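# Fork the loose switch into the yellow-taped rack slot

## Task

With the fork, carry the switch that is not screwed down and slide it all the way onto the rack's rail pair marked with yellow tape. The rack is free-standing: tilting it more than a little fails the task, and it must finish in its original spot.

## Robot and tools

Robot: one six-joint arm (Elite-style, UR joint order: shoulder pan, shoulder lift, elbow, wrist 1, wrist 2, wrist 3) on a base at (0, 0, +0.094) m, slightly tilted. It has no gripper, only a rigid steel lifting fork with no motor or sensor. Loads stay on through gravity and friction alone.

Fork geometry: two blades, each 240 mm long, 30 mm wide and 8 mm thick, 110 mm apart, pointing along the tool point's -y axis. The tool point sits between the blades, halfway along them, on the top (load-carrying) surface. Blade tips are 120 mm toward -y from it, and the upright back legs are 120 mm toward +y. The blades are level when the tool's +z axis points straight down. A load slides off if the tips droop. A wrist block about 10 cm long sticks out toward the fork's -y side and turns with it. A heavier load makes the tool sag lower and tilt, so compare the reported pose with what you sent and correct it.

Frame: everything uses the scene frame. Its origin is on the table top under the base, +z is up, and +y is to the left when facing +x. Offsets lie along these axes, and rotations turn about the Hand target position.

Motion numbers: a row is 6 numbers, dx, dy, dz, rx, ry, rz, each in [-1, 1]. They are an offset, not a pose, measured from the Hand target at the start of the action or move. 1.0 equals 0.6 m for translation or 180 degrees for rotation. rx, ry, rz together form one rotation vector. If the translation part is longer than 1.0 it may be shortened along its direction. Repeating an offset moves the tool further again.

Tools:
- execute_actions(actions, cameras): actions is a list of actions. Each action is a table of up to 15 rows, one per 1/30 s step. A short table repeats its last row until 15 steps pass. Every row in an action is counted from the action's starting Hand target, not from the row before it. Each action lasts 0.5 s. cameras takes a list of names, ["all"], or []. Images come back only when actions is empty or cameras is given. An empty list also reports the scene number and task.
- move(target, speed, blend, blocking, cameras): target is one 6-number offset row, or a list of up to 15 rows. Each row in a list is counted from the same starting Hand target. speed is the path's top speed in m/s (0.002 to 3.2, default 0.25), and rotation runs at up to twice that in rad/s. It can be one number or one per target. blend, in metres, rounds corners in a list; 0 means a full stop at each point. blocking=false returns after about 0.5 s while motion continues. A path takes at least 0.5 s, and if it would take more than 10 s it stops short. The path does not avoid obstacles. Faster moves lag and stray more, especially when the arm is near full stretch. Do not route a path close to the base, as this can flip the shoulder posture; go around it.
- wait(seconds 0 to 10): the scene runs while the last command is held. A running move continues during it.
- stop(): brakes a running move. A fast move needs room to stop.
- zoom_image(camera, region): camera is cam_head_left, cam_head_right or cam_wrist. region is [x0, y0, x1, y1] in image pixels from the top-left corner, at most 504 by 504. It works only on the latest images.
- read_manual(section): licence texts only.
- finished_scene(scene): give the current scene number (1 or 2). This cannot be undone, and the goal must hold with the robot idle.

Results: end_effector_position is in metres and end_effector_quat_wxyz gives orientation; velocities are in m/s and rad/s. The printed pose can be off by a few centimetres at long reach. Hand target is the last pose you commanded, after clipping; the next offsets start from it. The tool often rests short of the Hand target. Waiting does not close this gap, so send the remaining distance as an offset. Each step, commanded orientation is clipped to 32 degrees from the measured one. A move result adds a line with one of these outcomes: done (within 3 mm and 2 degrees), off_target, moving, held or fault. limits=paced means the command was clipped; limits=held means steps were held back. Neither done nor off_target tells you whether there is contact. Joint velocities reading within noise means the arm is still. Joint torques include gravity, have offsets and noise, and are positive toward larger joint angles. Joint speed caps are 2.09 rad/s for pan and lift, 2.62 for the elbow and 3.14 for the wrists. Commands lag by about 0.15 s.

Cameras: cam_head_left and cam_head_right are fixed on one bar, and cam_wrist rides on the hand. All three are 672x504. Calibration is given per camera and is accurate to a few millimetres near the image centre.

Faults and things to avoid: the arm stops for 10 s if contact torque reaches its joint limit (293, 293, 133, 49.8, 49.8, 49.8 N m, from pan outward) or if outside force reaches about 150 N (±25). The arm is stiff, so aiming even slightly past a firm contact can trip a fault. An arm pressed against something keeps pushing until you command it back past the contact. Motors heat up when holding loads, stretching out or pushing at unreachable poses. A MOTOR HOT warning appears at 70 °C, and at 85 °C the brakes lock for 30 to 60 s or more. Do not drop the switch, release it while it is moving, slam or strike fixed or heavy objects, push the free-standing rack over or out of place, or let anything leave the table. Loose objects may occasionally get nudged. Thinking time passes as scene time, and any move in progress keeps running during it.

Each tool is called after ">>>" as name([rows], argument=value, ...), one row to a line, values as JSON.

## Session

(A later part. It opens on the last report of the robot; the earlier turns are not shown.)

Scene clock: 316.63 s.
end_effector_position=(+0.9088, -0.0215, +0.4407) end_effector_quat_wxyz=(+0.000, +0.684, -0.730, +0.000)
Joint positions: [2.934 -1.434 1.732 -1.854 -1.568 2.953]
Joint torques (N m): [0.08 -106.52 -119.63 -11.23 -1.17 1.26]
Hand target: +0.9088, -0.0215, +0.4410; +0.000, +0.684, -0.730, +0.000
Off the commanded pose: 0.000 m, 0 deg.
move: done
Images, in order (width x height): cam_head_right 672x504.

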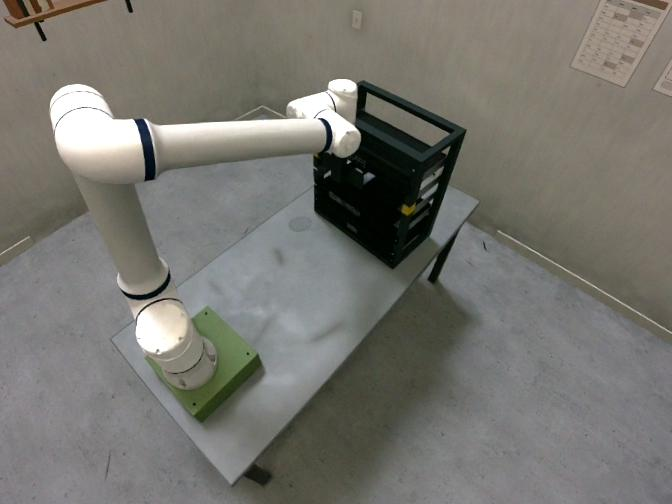

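>>> move(target=[0, 0, 0.0133, 0, 0, 0], speed=0.04, cameras=["cam_head_left", "cam_head_right", "cam_wrist"])

>>> zoom_image(camera="cam_head_right", region=[310, 75, 450, 215])

>>> zoom_image(camera="cam_head_left", region=[310, 75, 450, 215])

Scene clock: 321.27 s.
end_effector_position=(+0.9088, -0.0215, +0.4488) end_effector_quat_wxyz=(+0.000, +0.684, -0.730, +0.000)
Joint positions: [2.934 -1.437 1.721 -1.84 -1.568 2.953]
Joint torques (N m): [-16.26 -126.42 -142.96 -18.54 2.47 -1.57]
Hand target: +0.9088, -0.0215, +0.4490; +0.000, +0.684, -0.730, +0.000
Off the commanded pose: 0.000 m, 0 deg.
move: done
camera_calibration:
cam_wrist: T_world_to_cam=[[-0.0779382, -0.99661, -0.0263322, 0.0706921], [-0.935693, 0.0640068, 0.346962, 0.567305], [-0.3441, 0.0516804, -0.93751, 0.828943], [0, 0, 0, 1]] pos_world=[0.821572, -0.00869907, 0.58217]

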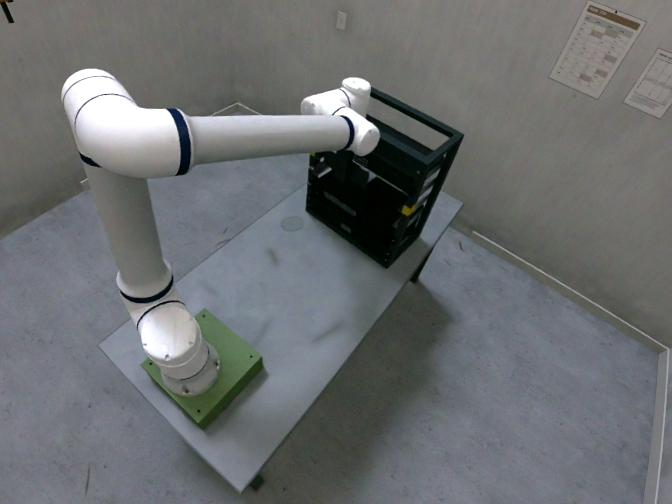

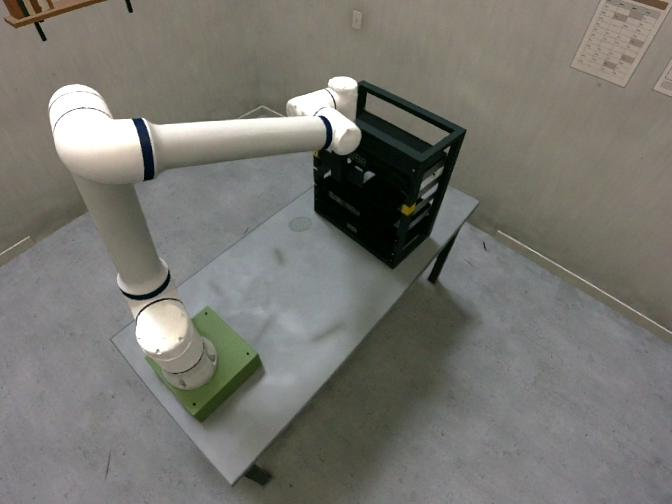

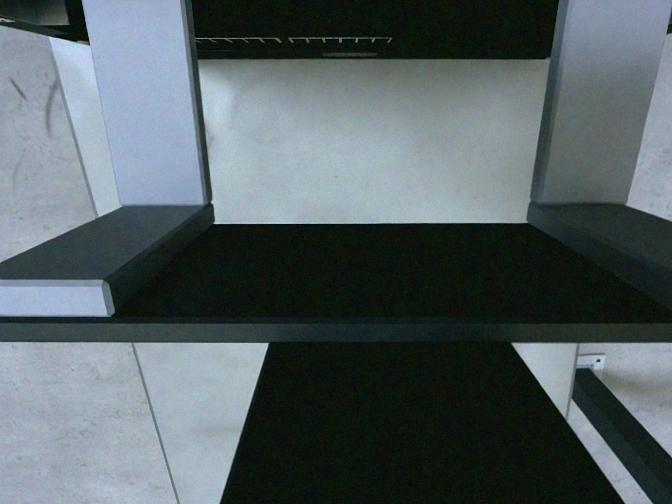

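Scaled by 3.600.

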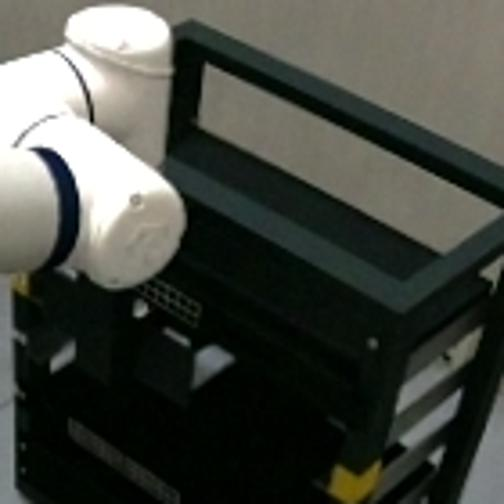

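Scaled by 3.600.

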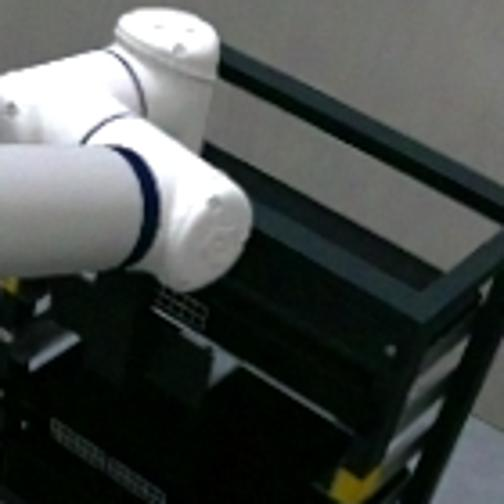

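>>> zoom_image(camera="cam_head_left", region=[345, 150, 425, 220])

>>> zoom_image(camera="cam_head_right", region=[340, 150, 430, 220])

>>> zoom_image(camera="cam_head_right", region=[395, 120, 455, 220])

>>> zoom_image(camera="cam_wrist", region=[180, 0, 380, 80])

Scaled by 6.300.

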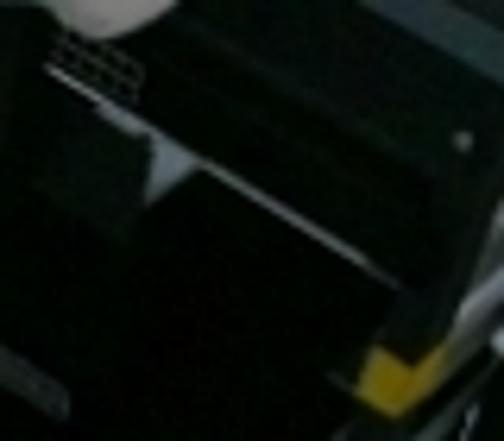

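Scaled by 5.600.

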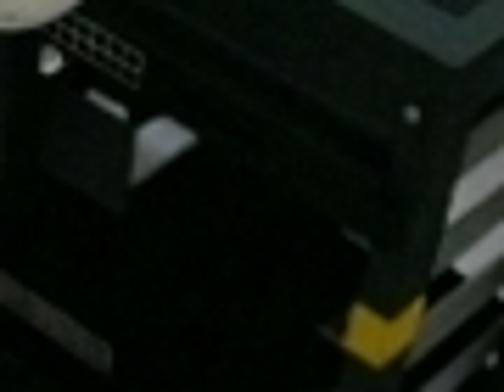

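Scaled by 5.040.

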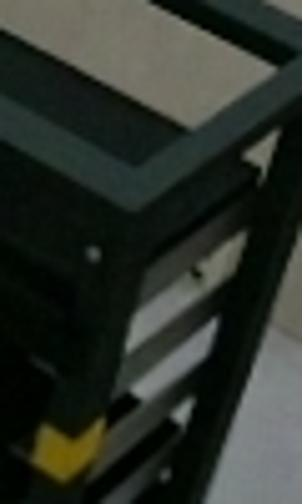

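Scaled by 2.520.

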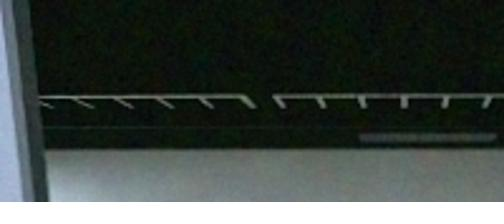

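>>> move(target=[0, 0, 0.008, 0, 0, 0], speed=0.03, cameras=["cam_head_left", "cam_head_right"])

>>> zoom_image(camera="cam_head_left", region=[345, 120, 445, 220])

>>> zoom_image(camera="cam_head_right", region=[345, 120, 445, 220])

Scene clock: 338.33 s.
end_effector_position=(+0.9088, -0.0215, +0.4535) end_effector_quat_wxyz=(+0.000, +0.684, -0.730, +0.000)
Joint positions: [2.934 -1.439 1.715 -1.832 -1.568 2.953]
Joint torques (N m): [-16.38 -126.42 -143.01 -18.66 3.01 -1.65]
Hand target: +0.9088, -0.0215, +0.4538; +0.000, +0.684, -0.730, +0.000
Off the commanded pose: 0.000 m, 0 deg.
move: done
Images, in order (width x height): cam_head_left 672x504, cam_head_right 672x504.

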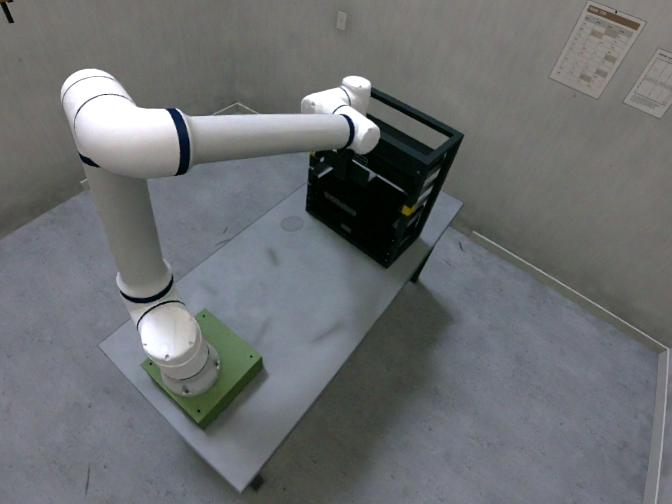

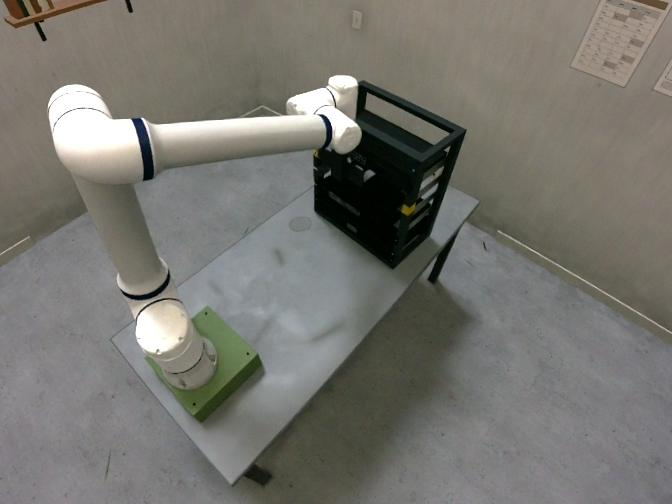

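Scaled by 5.040.

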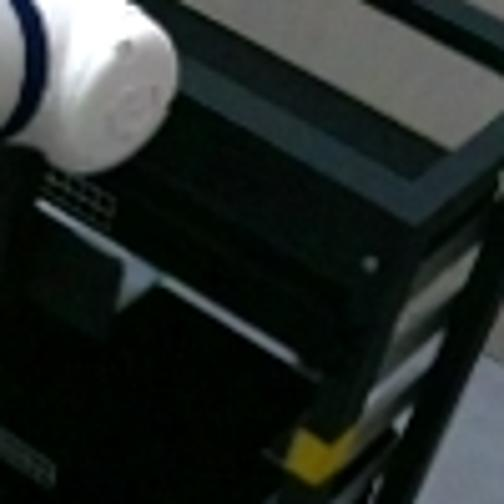

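Scaled by 5.040.

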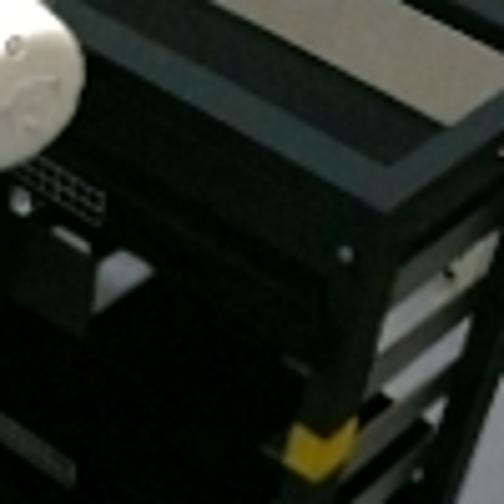

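>>> zoom_image(camera="cam_head_right", region=[400, 140, 460, 215])

>>> zoom_image(camera="cam_head_left", region=[405, 140, 465, 215])

Scaled by 6.720.

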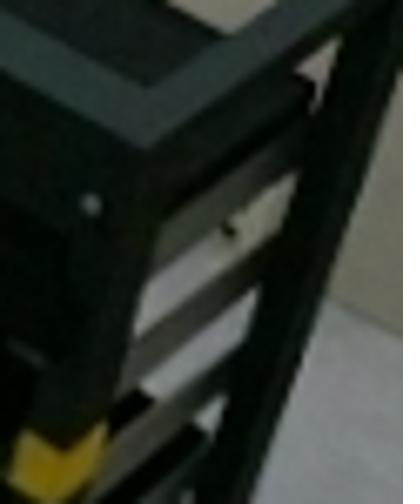

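Scaled by 6.720.

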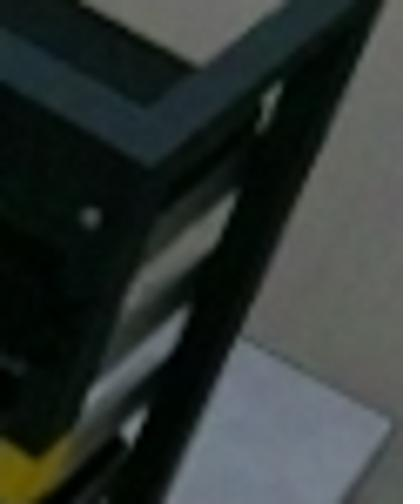

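>>> move(target=[-0.0998, 0.00654, 0, 0, 0, 0], speed=0.08, cameras=["cam_head_left", "cam_head_right", "cam_wrist"])

>>> zoom_image(camera="cam_head_left", region=[335, 110, 465, 220])

>>> zoom_image(camera="cam_head_right", region=[335, 110, 465, 220])

Scene clock: 391.03 s.
end_effector_position=(+0.8491, -0.0176, +0.4538) end_effector_quat_wxyz=(+0.000, +0.684, -0.730, +0.000)
Joint positions: [2.918 -1.538 1.821 -1.839 -1.568 2.936]
Joint torques (N m): [-22.23 -114.46 -119.63 -23.82 1.09 -1.95]
Hand target: +0.8489, -0.0176, +0.4538; +0.000, +0.684, -0.730, +0.000
Off the commanded pose: 0.000 m, 0 deg.
move: done
camera_calibration:
cam_wrist: T_world_to_cam=[[-0.0779403, -0.99661, -0.0263329, 0.0701671], [-0.935681, 0.0640069, 0.346993, 0.50952], [-0.344132, 0.0516839, -0.937498, 0.812933], [0, 0, 0, 1]] pos_world=[0.761973, -0.00469907, 0.58717]

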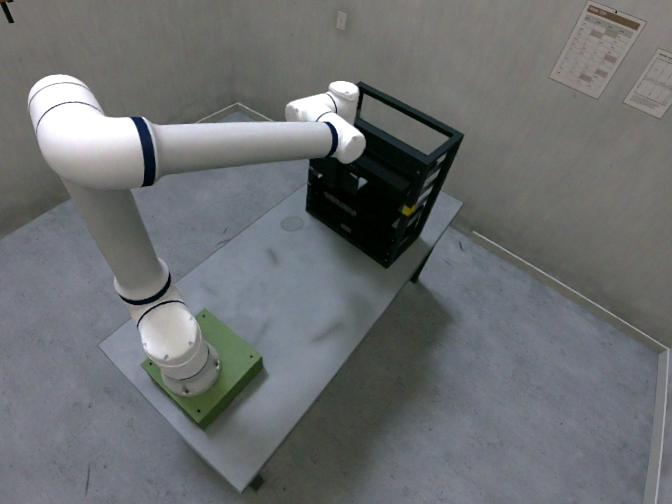

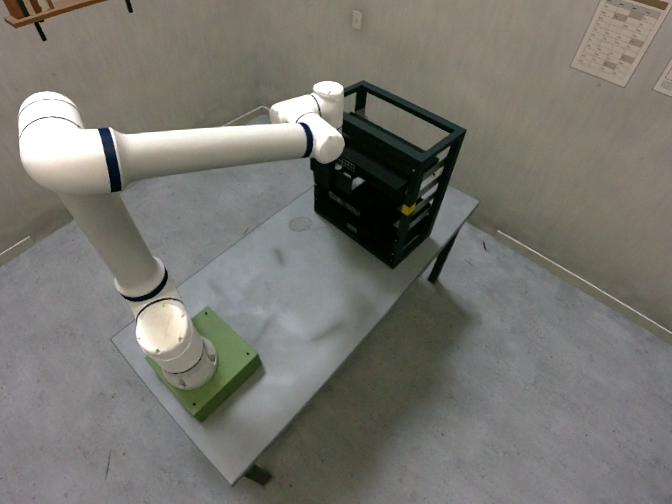

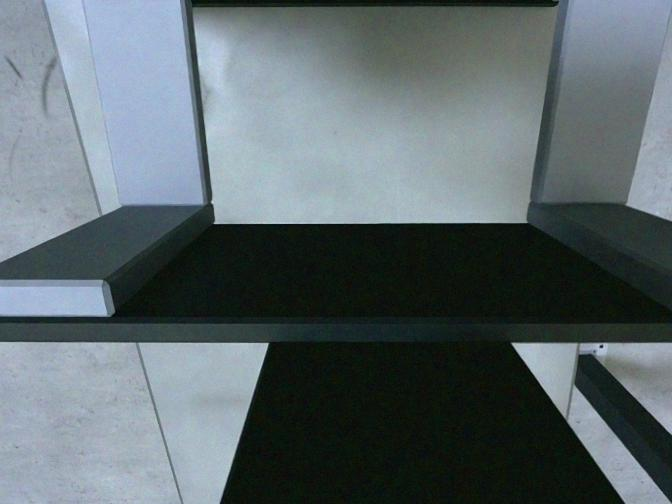

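Scaled by 3.877.

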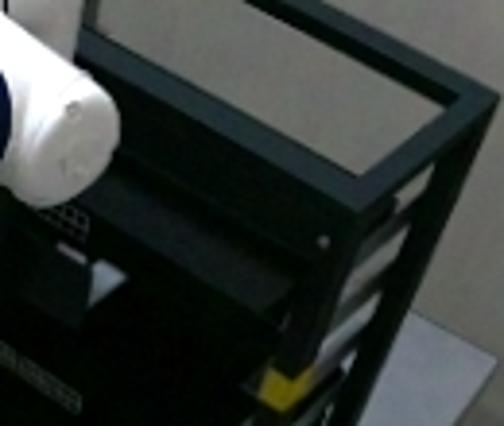

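Scaled by 3.877.

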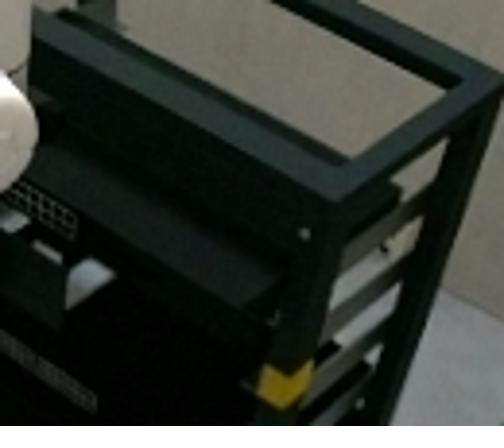

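>>> move(target=[-0.1996, 0.0131, 0, 0, 0, 0], speed=0.12, cameras=["cam_head_left", "cam_head_right"])

>>> zoom_image(camera="cam_head_left", region=[265, 75, 465, 275])

>>> zoom_image(camera="cam_head_right", region=[265, 75, 465, 275])

Scene clock: 395.77 s.
end_effector_position=(+0.7293, -0.0097, +0.4538) end_effector_quat_wxyz=(+0.000, +0.684, -0.730, +0.000)
Joint positions: [2.875 -1.746 2.01 -1.82 -1.569 2.893]
Joint torques (N m): [-22.76 -85.85 -118.79 -18.75 2.97 -2.06]
Hand target: +0.7291, -0.0097, +0.4538; +0.000, +0.684, -0.730, +0.000
Off the commanded pose: 0.000 m, 0 deg.
move: done
Images, in order (width x height): cam_head_left 672x504, cam_head_right 672x504.

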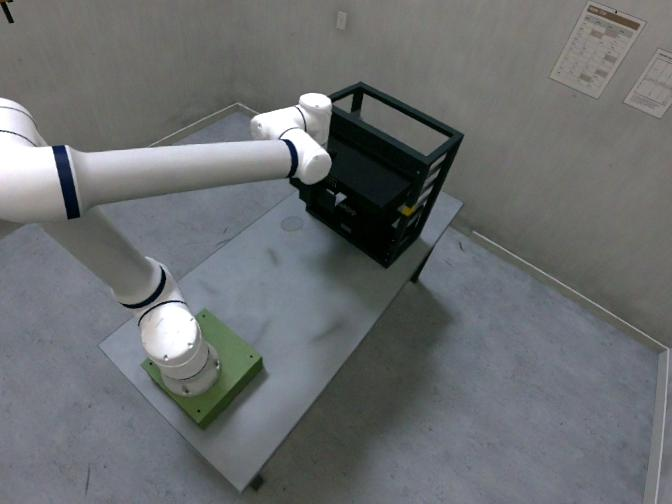

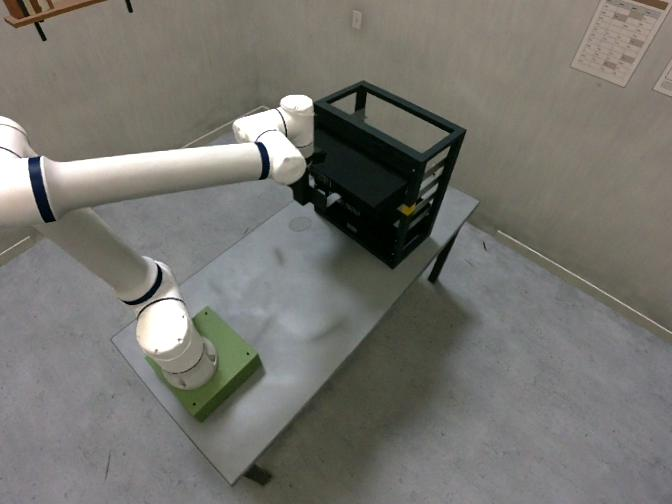

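Scaled by 2.520.

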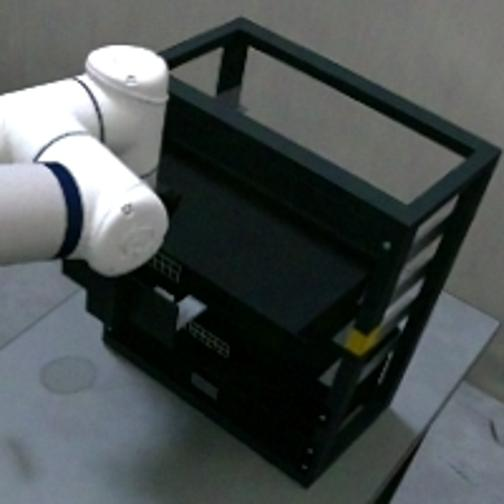

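Scaled by 2.520.

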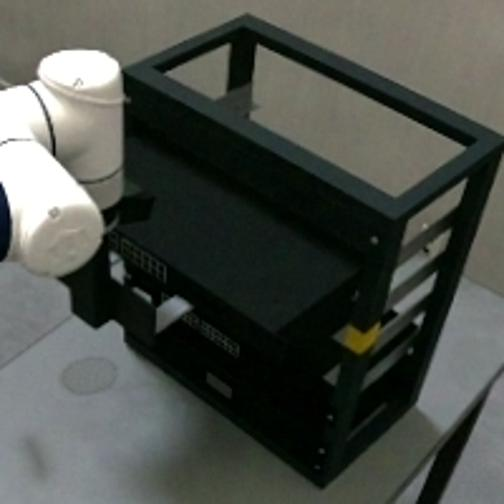

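>>> move(target=[-0.183, 0.012, 0, 0, 0, 0], speed=0.15, cameras=["cam_head_left", "cam_head_right"])

>>> zoom_image(camera="cam_head_left", region=[245, 75, 465, 275])

>>> zoom_image(camera="cam_head_right", region=[245, 75, 465, 275])

Scene clock: 400.53 s.
end_effector_position=(+0.6195, -0.0025, +0.4538) end_effector_quat_wxyz=(+0.000, +0.684, -0.730, +0.000)
Joint positions: [2.815 -1.959 2.155 -1.752 -1.57 2.833]
Joint torques (N m): [-22.36 -60.61 -120.36 -18.25 4.83 -2.23]
Hand target: +0.6193, -0.0025, +0.4538; +0.000, +0.684, -0.730, +0.000
Off the commanded pose: 0.000 m, 0 deg.
move: done
Images, in order (width x height): cam_head_left 672x504, cam_head_right 672x504.

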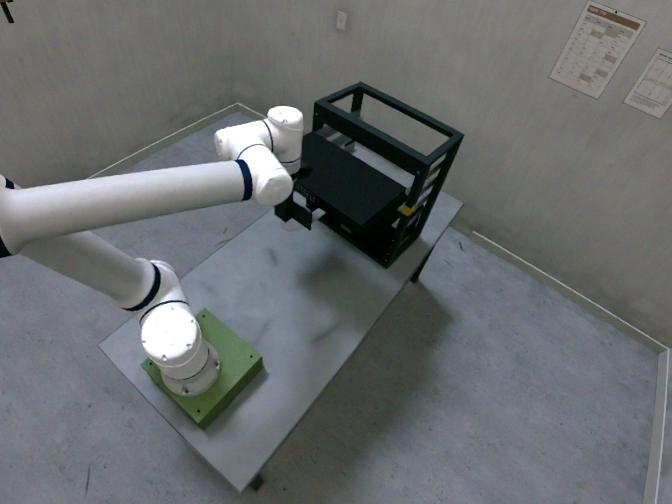

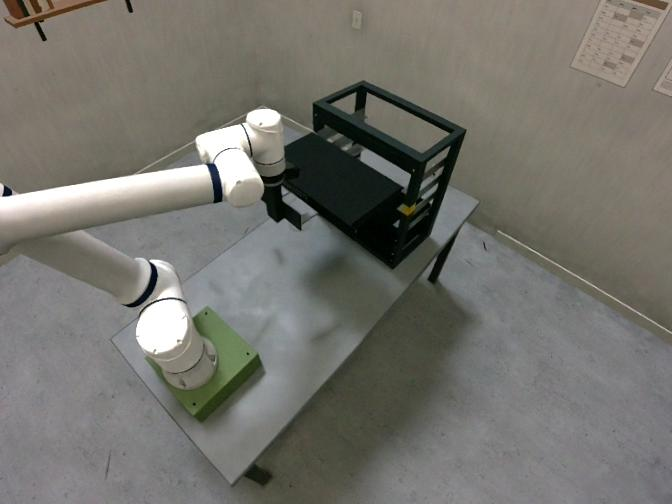

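Scaled by 2.291.

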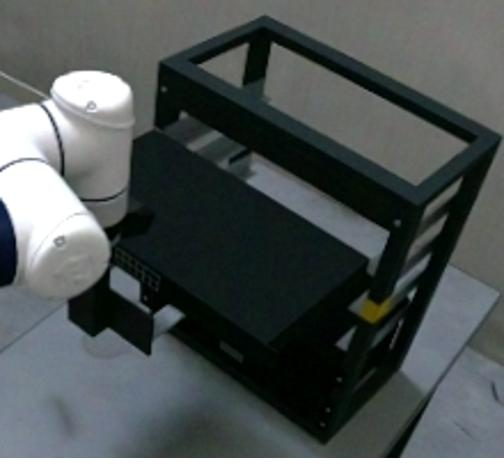

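Scaled by 2.291.

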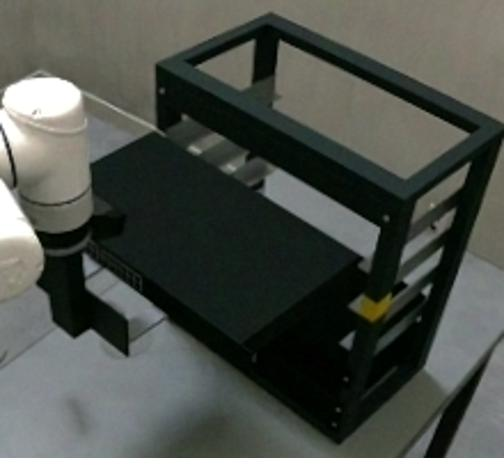

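>>> move([
  [0, 0, -0.1482, 0, 0, 0],
  [0.11, -0.00722, -0.1482, 0, 0, 0],
], speed=[0.15, 0.1], cameras=["cam_head_left", "cam_head_right"])

>>> zoom_image(camera="cam_head_left", region=[245, 75, 465, 275])

>>> zoom_image(camera="cam_head_right", region=[245, 75, 465, 275])

Scene clock: 412.87 s.
end_effector_position=(+0.6852, -0.0068, +0.3649) end_effector_quat_wxyz=(+0.000, +0.684, -0.730, +0.000)
Joint positions: [2.854 -1.775 2.197 -1.978 -1.569 2.872]
Joint torques (N m): [9.15 -50.89 -139.4 -24.33 1.26 3.42]
Hand target: +0.6853, -0.0068, +0.3649; +0.000, +0.684, -0.730, +0.000
Off the commanded pose: 0.000 m, 0 deg.
move: done
Images, in order (width x height): cam_head_left 672x504, cam_head_right 672x504.

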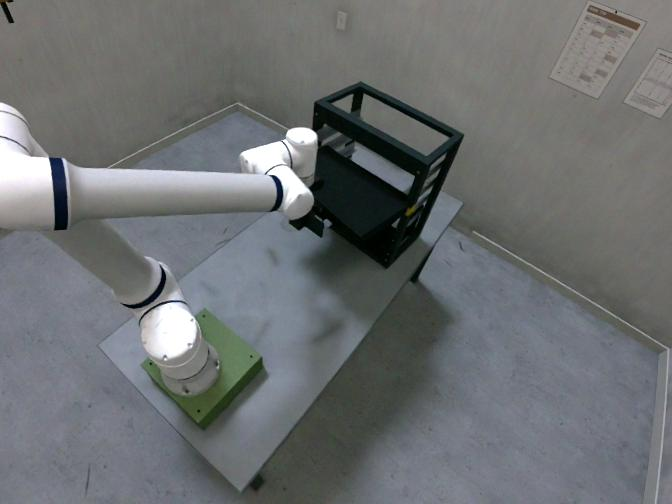

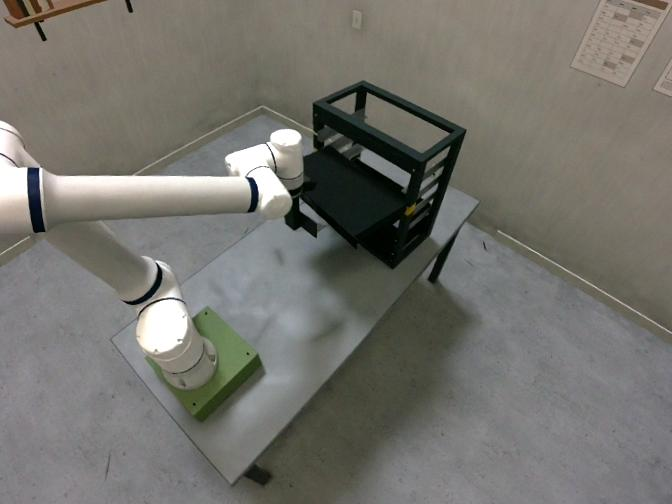

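Scaled by 2.291.

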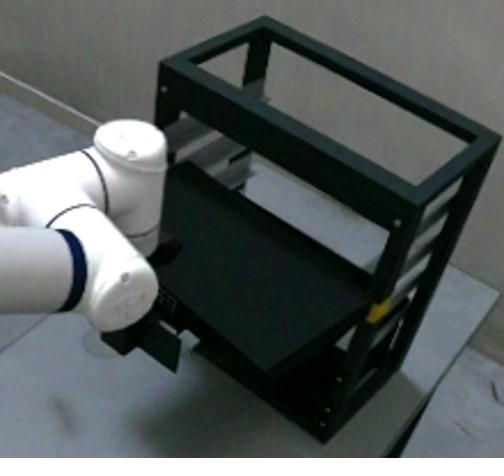

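Scaled by 2.291.

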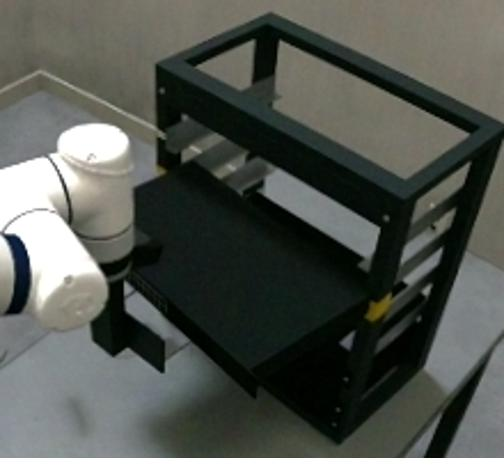

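>>> zoom_image(camera="cam_head_left", region=[375, 165, 435, 245])

>>> zoom_image(camera="cam_head_right", region=[375, 165, 435, 245])

>>> zoom_image(camera="cam_head_right", region=[300, 100, 380, 180])

Scaled by 6.300.

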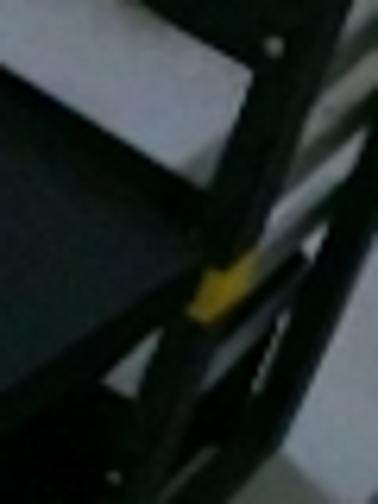

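Scaled by 6.300.

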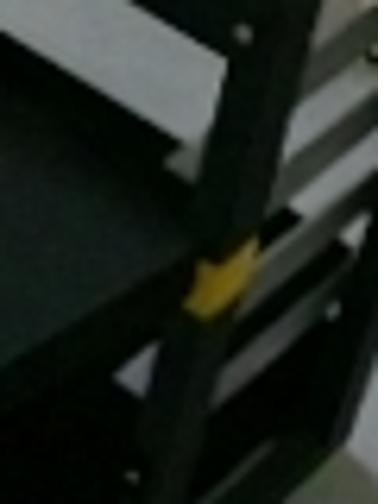

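Scaled by 6.300.

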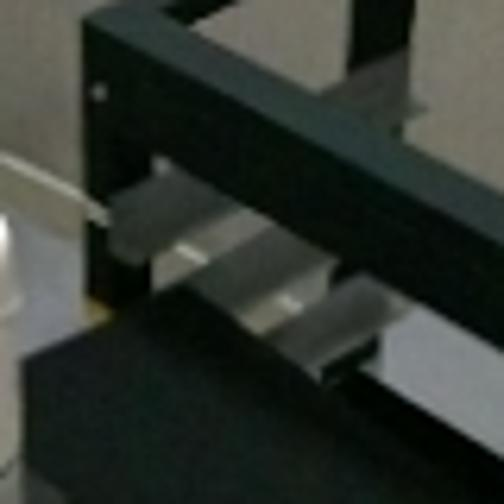

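>>> move(target=[0.0998, -0.00654, 0, 0, 0, 0], speed=0.06, cameras=["cam_head_left", "cam_head_right"])

>>> zoom_image(camera="cam_head_left", region=[295, 95, 445, 245])

>>> zoom_image(camera="cam_head_right", region=[295, 95, 445, 245])

Scene clock: 430.20 s.
end_effector_position=(+0.7450, -0.0108, +0.3649) end_effector_quat_wxyz=(+0.000, +0.684, -0.730, +0.000)
Joint positions: [2.882 -1.663 2.106 -1.999 -1.569 2.9]
Joint torques (N m): [8.45 -62.93 -137.46 -23.26 2.13 3.37]
Hand target: +0.7452, -0.0108, +0.3649; +0.000, +0.684, -0.730, +0.000
Off the commanded pose: 0.000 m, 0 deg.
move: done
Images, in order (width x height): cam_head_left 672x504, cam_head_right 672x504.

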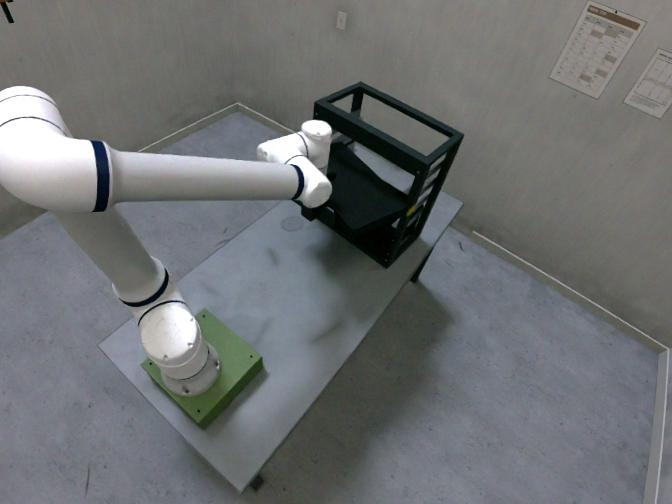

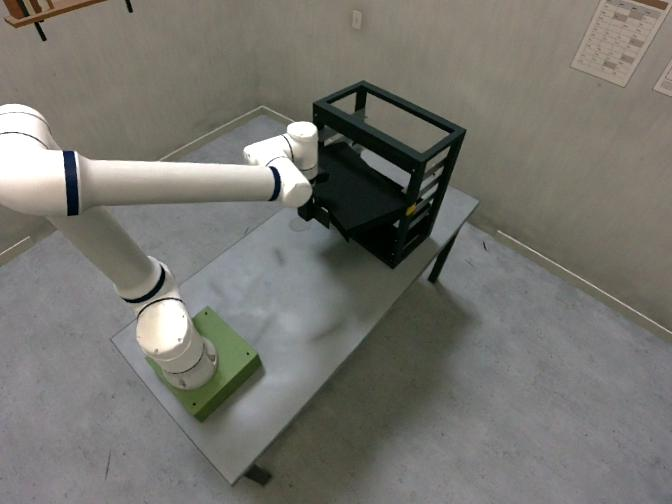

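Scaled by 3.360.

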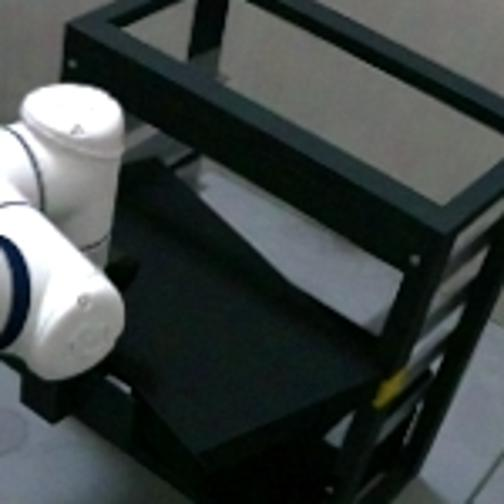

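Scaled by 3.360.

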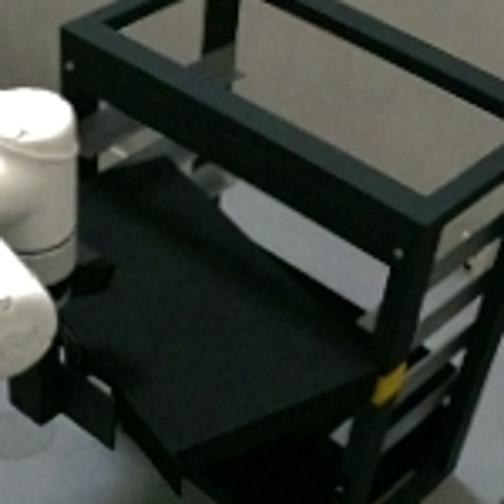

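>>> move(target=[-0.2096, 0.01374, 0, 0, 0, 0], speed=0.08, cameras=["cam_head_left", "cam_head_right", "cam_wrist"])

>>> zoom_image(camera="cam_head_left", region=[275, 95, 445, 265])

>>> zoom_image(camera="cam_head_right", region=[275, 95, 445, 265])

Scene clock: 440.57 s.
end_effector_position=(+0.6196, -0.0026, +0.3648) end_effector_quat_wxyz=(+0.000, +0.684, -0.730, +0.000)
Joint positions: [2.815 -1.91 2.288 -1.934 -1.57 2.833]
Joint torques (N m): [-22.3 -63.07 -112.81 -17.25 2.55 -2.32]
Hand target: +0.6195, -0.0025, +0.3649; +0.000, +0.684, -0.730, +0.000
Off the commanded pose: 0.000 m, 0 deg.
move: done
camera_calibration:
cam_wrist: T_world_to_cam=[[-0.0779061, -0.996615, -0.0262379, 0.0648226], [-0.935695, 0.0640095, 0.346956, 0.324694], [-0.344102, 0.0515807, -0.937514, 0.649829], [0, 0, 0, 1]] pos_world=[0.532473, 0.0103011, 0.49827]

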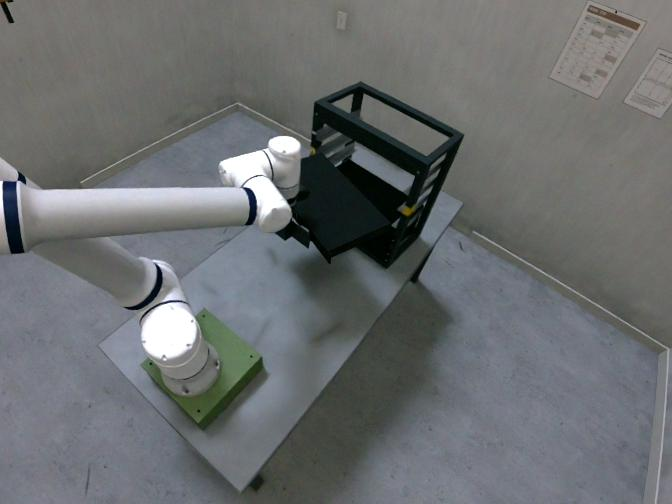

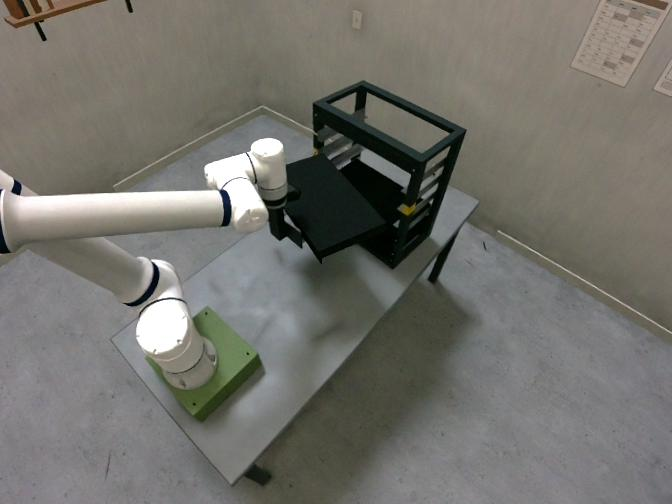

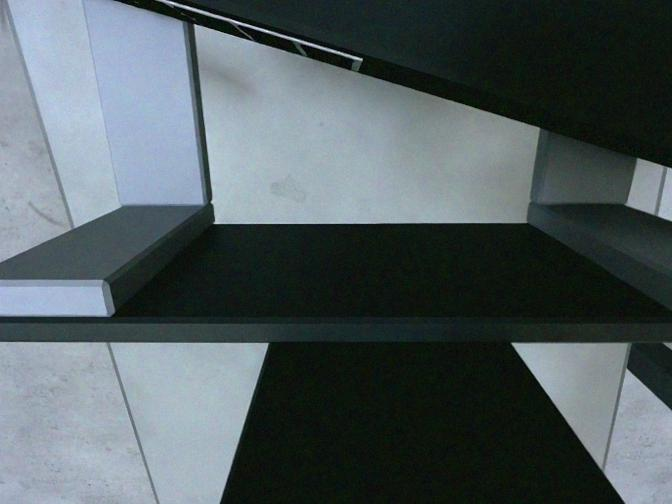

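Scaled by 2.965.

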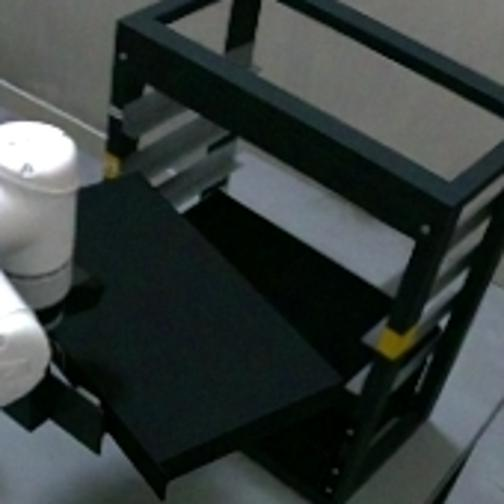

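Scaled by 2.965.

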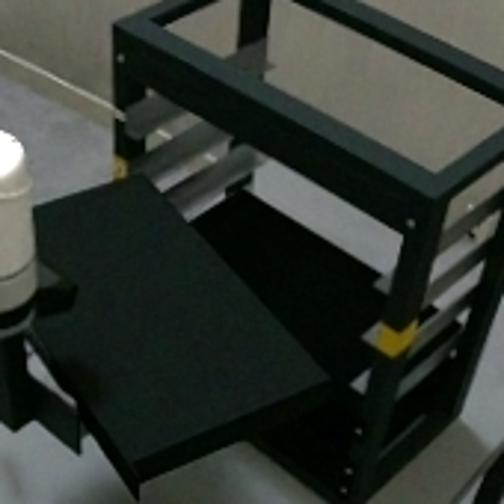

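>>> zoom_image(camera="cam_wrist", region=[100, 0, 380, 110])

>>> zoom_image(camera="cam_wrist", region=[392, 40, 672, 180])

>>> zoom_image(camera="cam_head_left", region=[280, 140, 400, 270])

>>> zoom_image(camera="cam_head_right", region=[270, 140, 400, 270])

Scaled by 1.800.

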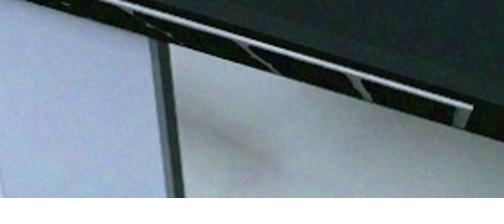

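Scaled by 1.800.

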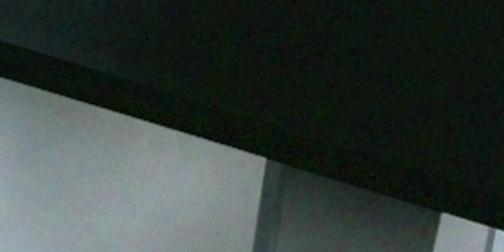

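Scaled by 3.877.

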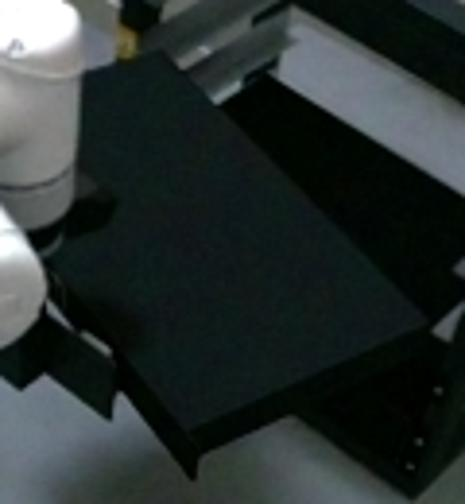

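Scaled by 3.877.

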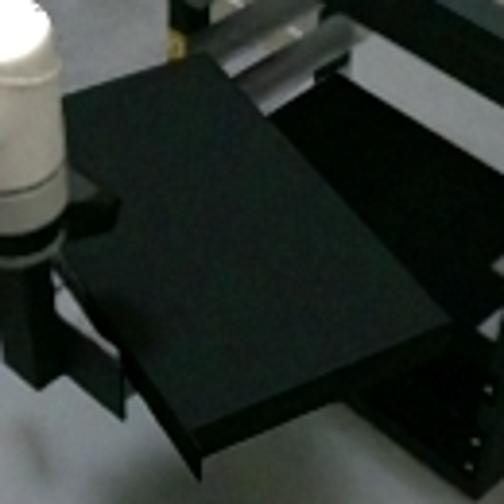

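>>> zoom_image(camera="cam_head_right", region=[390, 180, 430, 230])

>>> zoom_image(camera="cam_head_left", region=[385, 180, 425, 230])

>>> zoom_image(camera="cam_head_right", region=[300, 130, 350, 170])

>>> zoom_image(camera="cam_head_left", region=[300, 130, 350, 170])

Scaled by 10.080.

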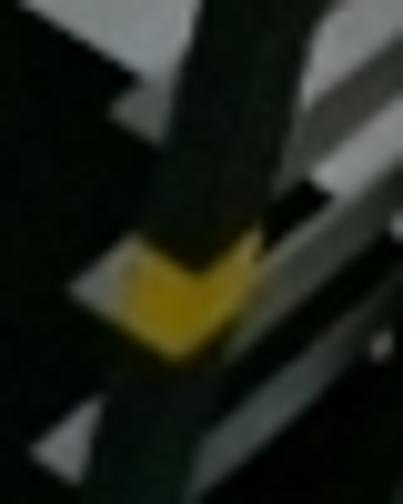

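Scaled by 10.080.

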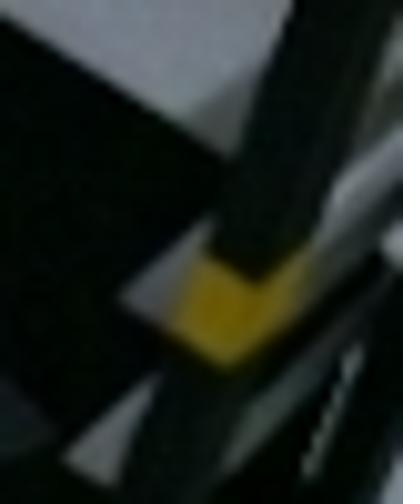

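Scaled by 10.080.

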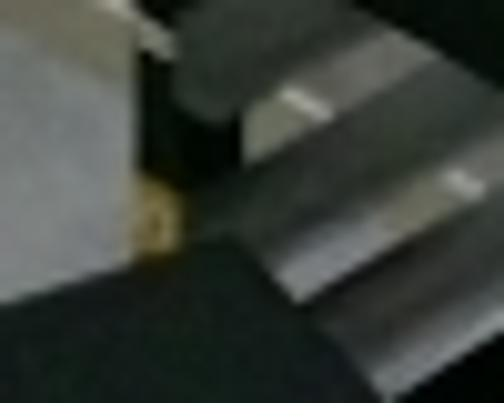

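Scaled by 10.080.

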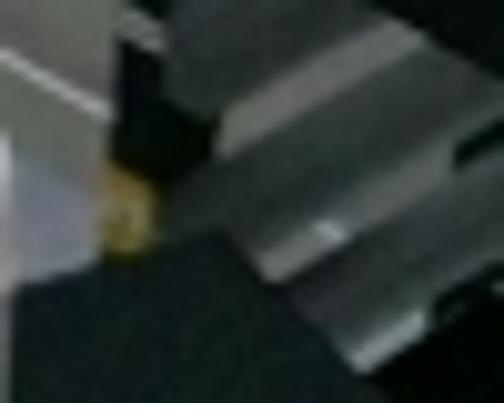

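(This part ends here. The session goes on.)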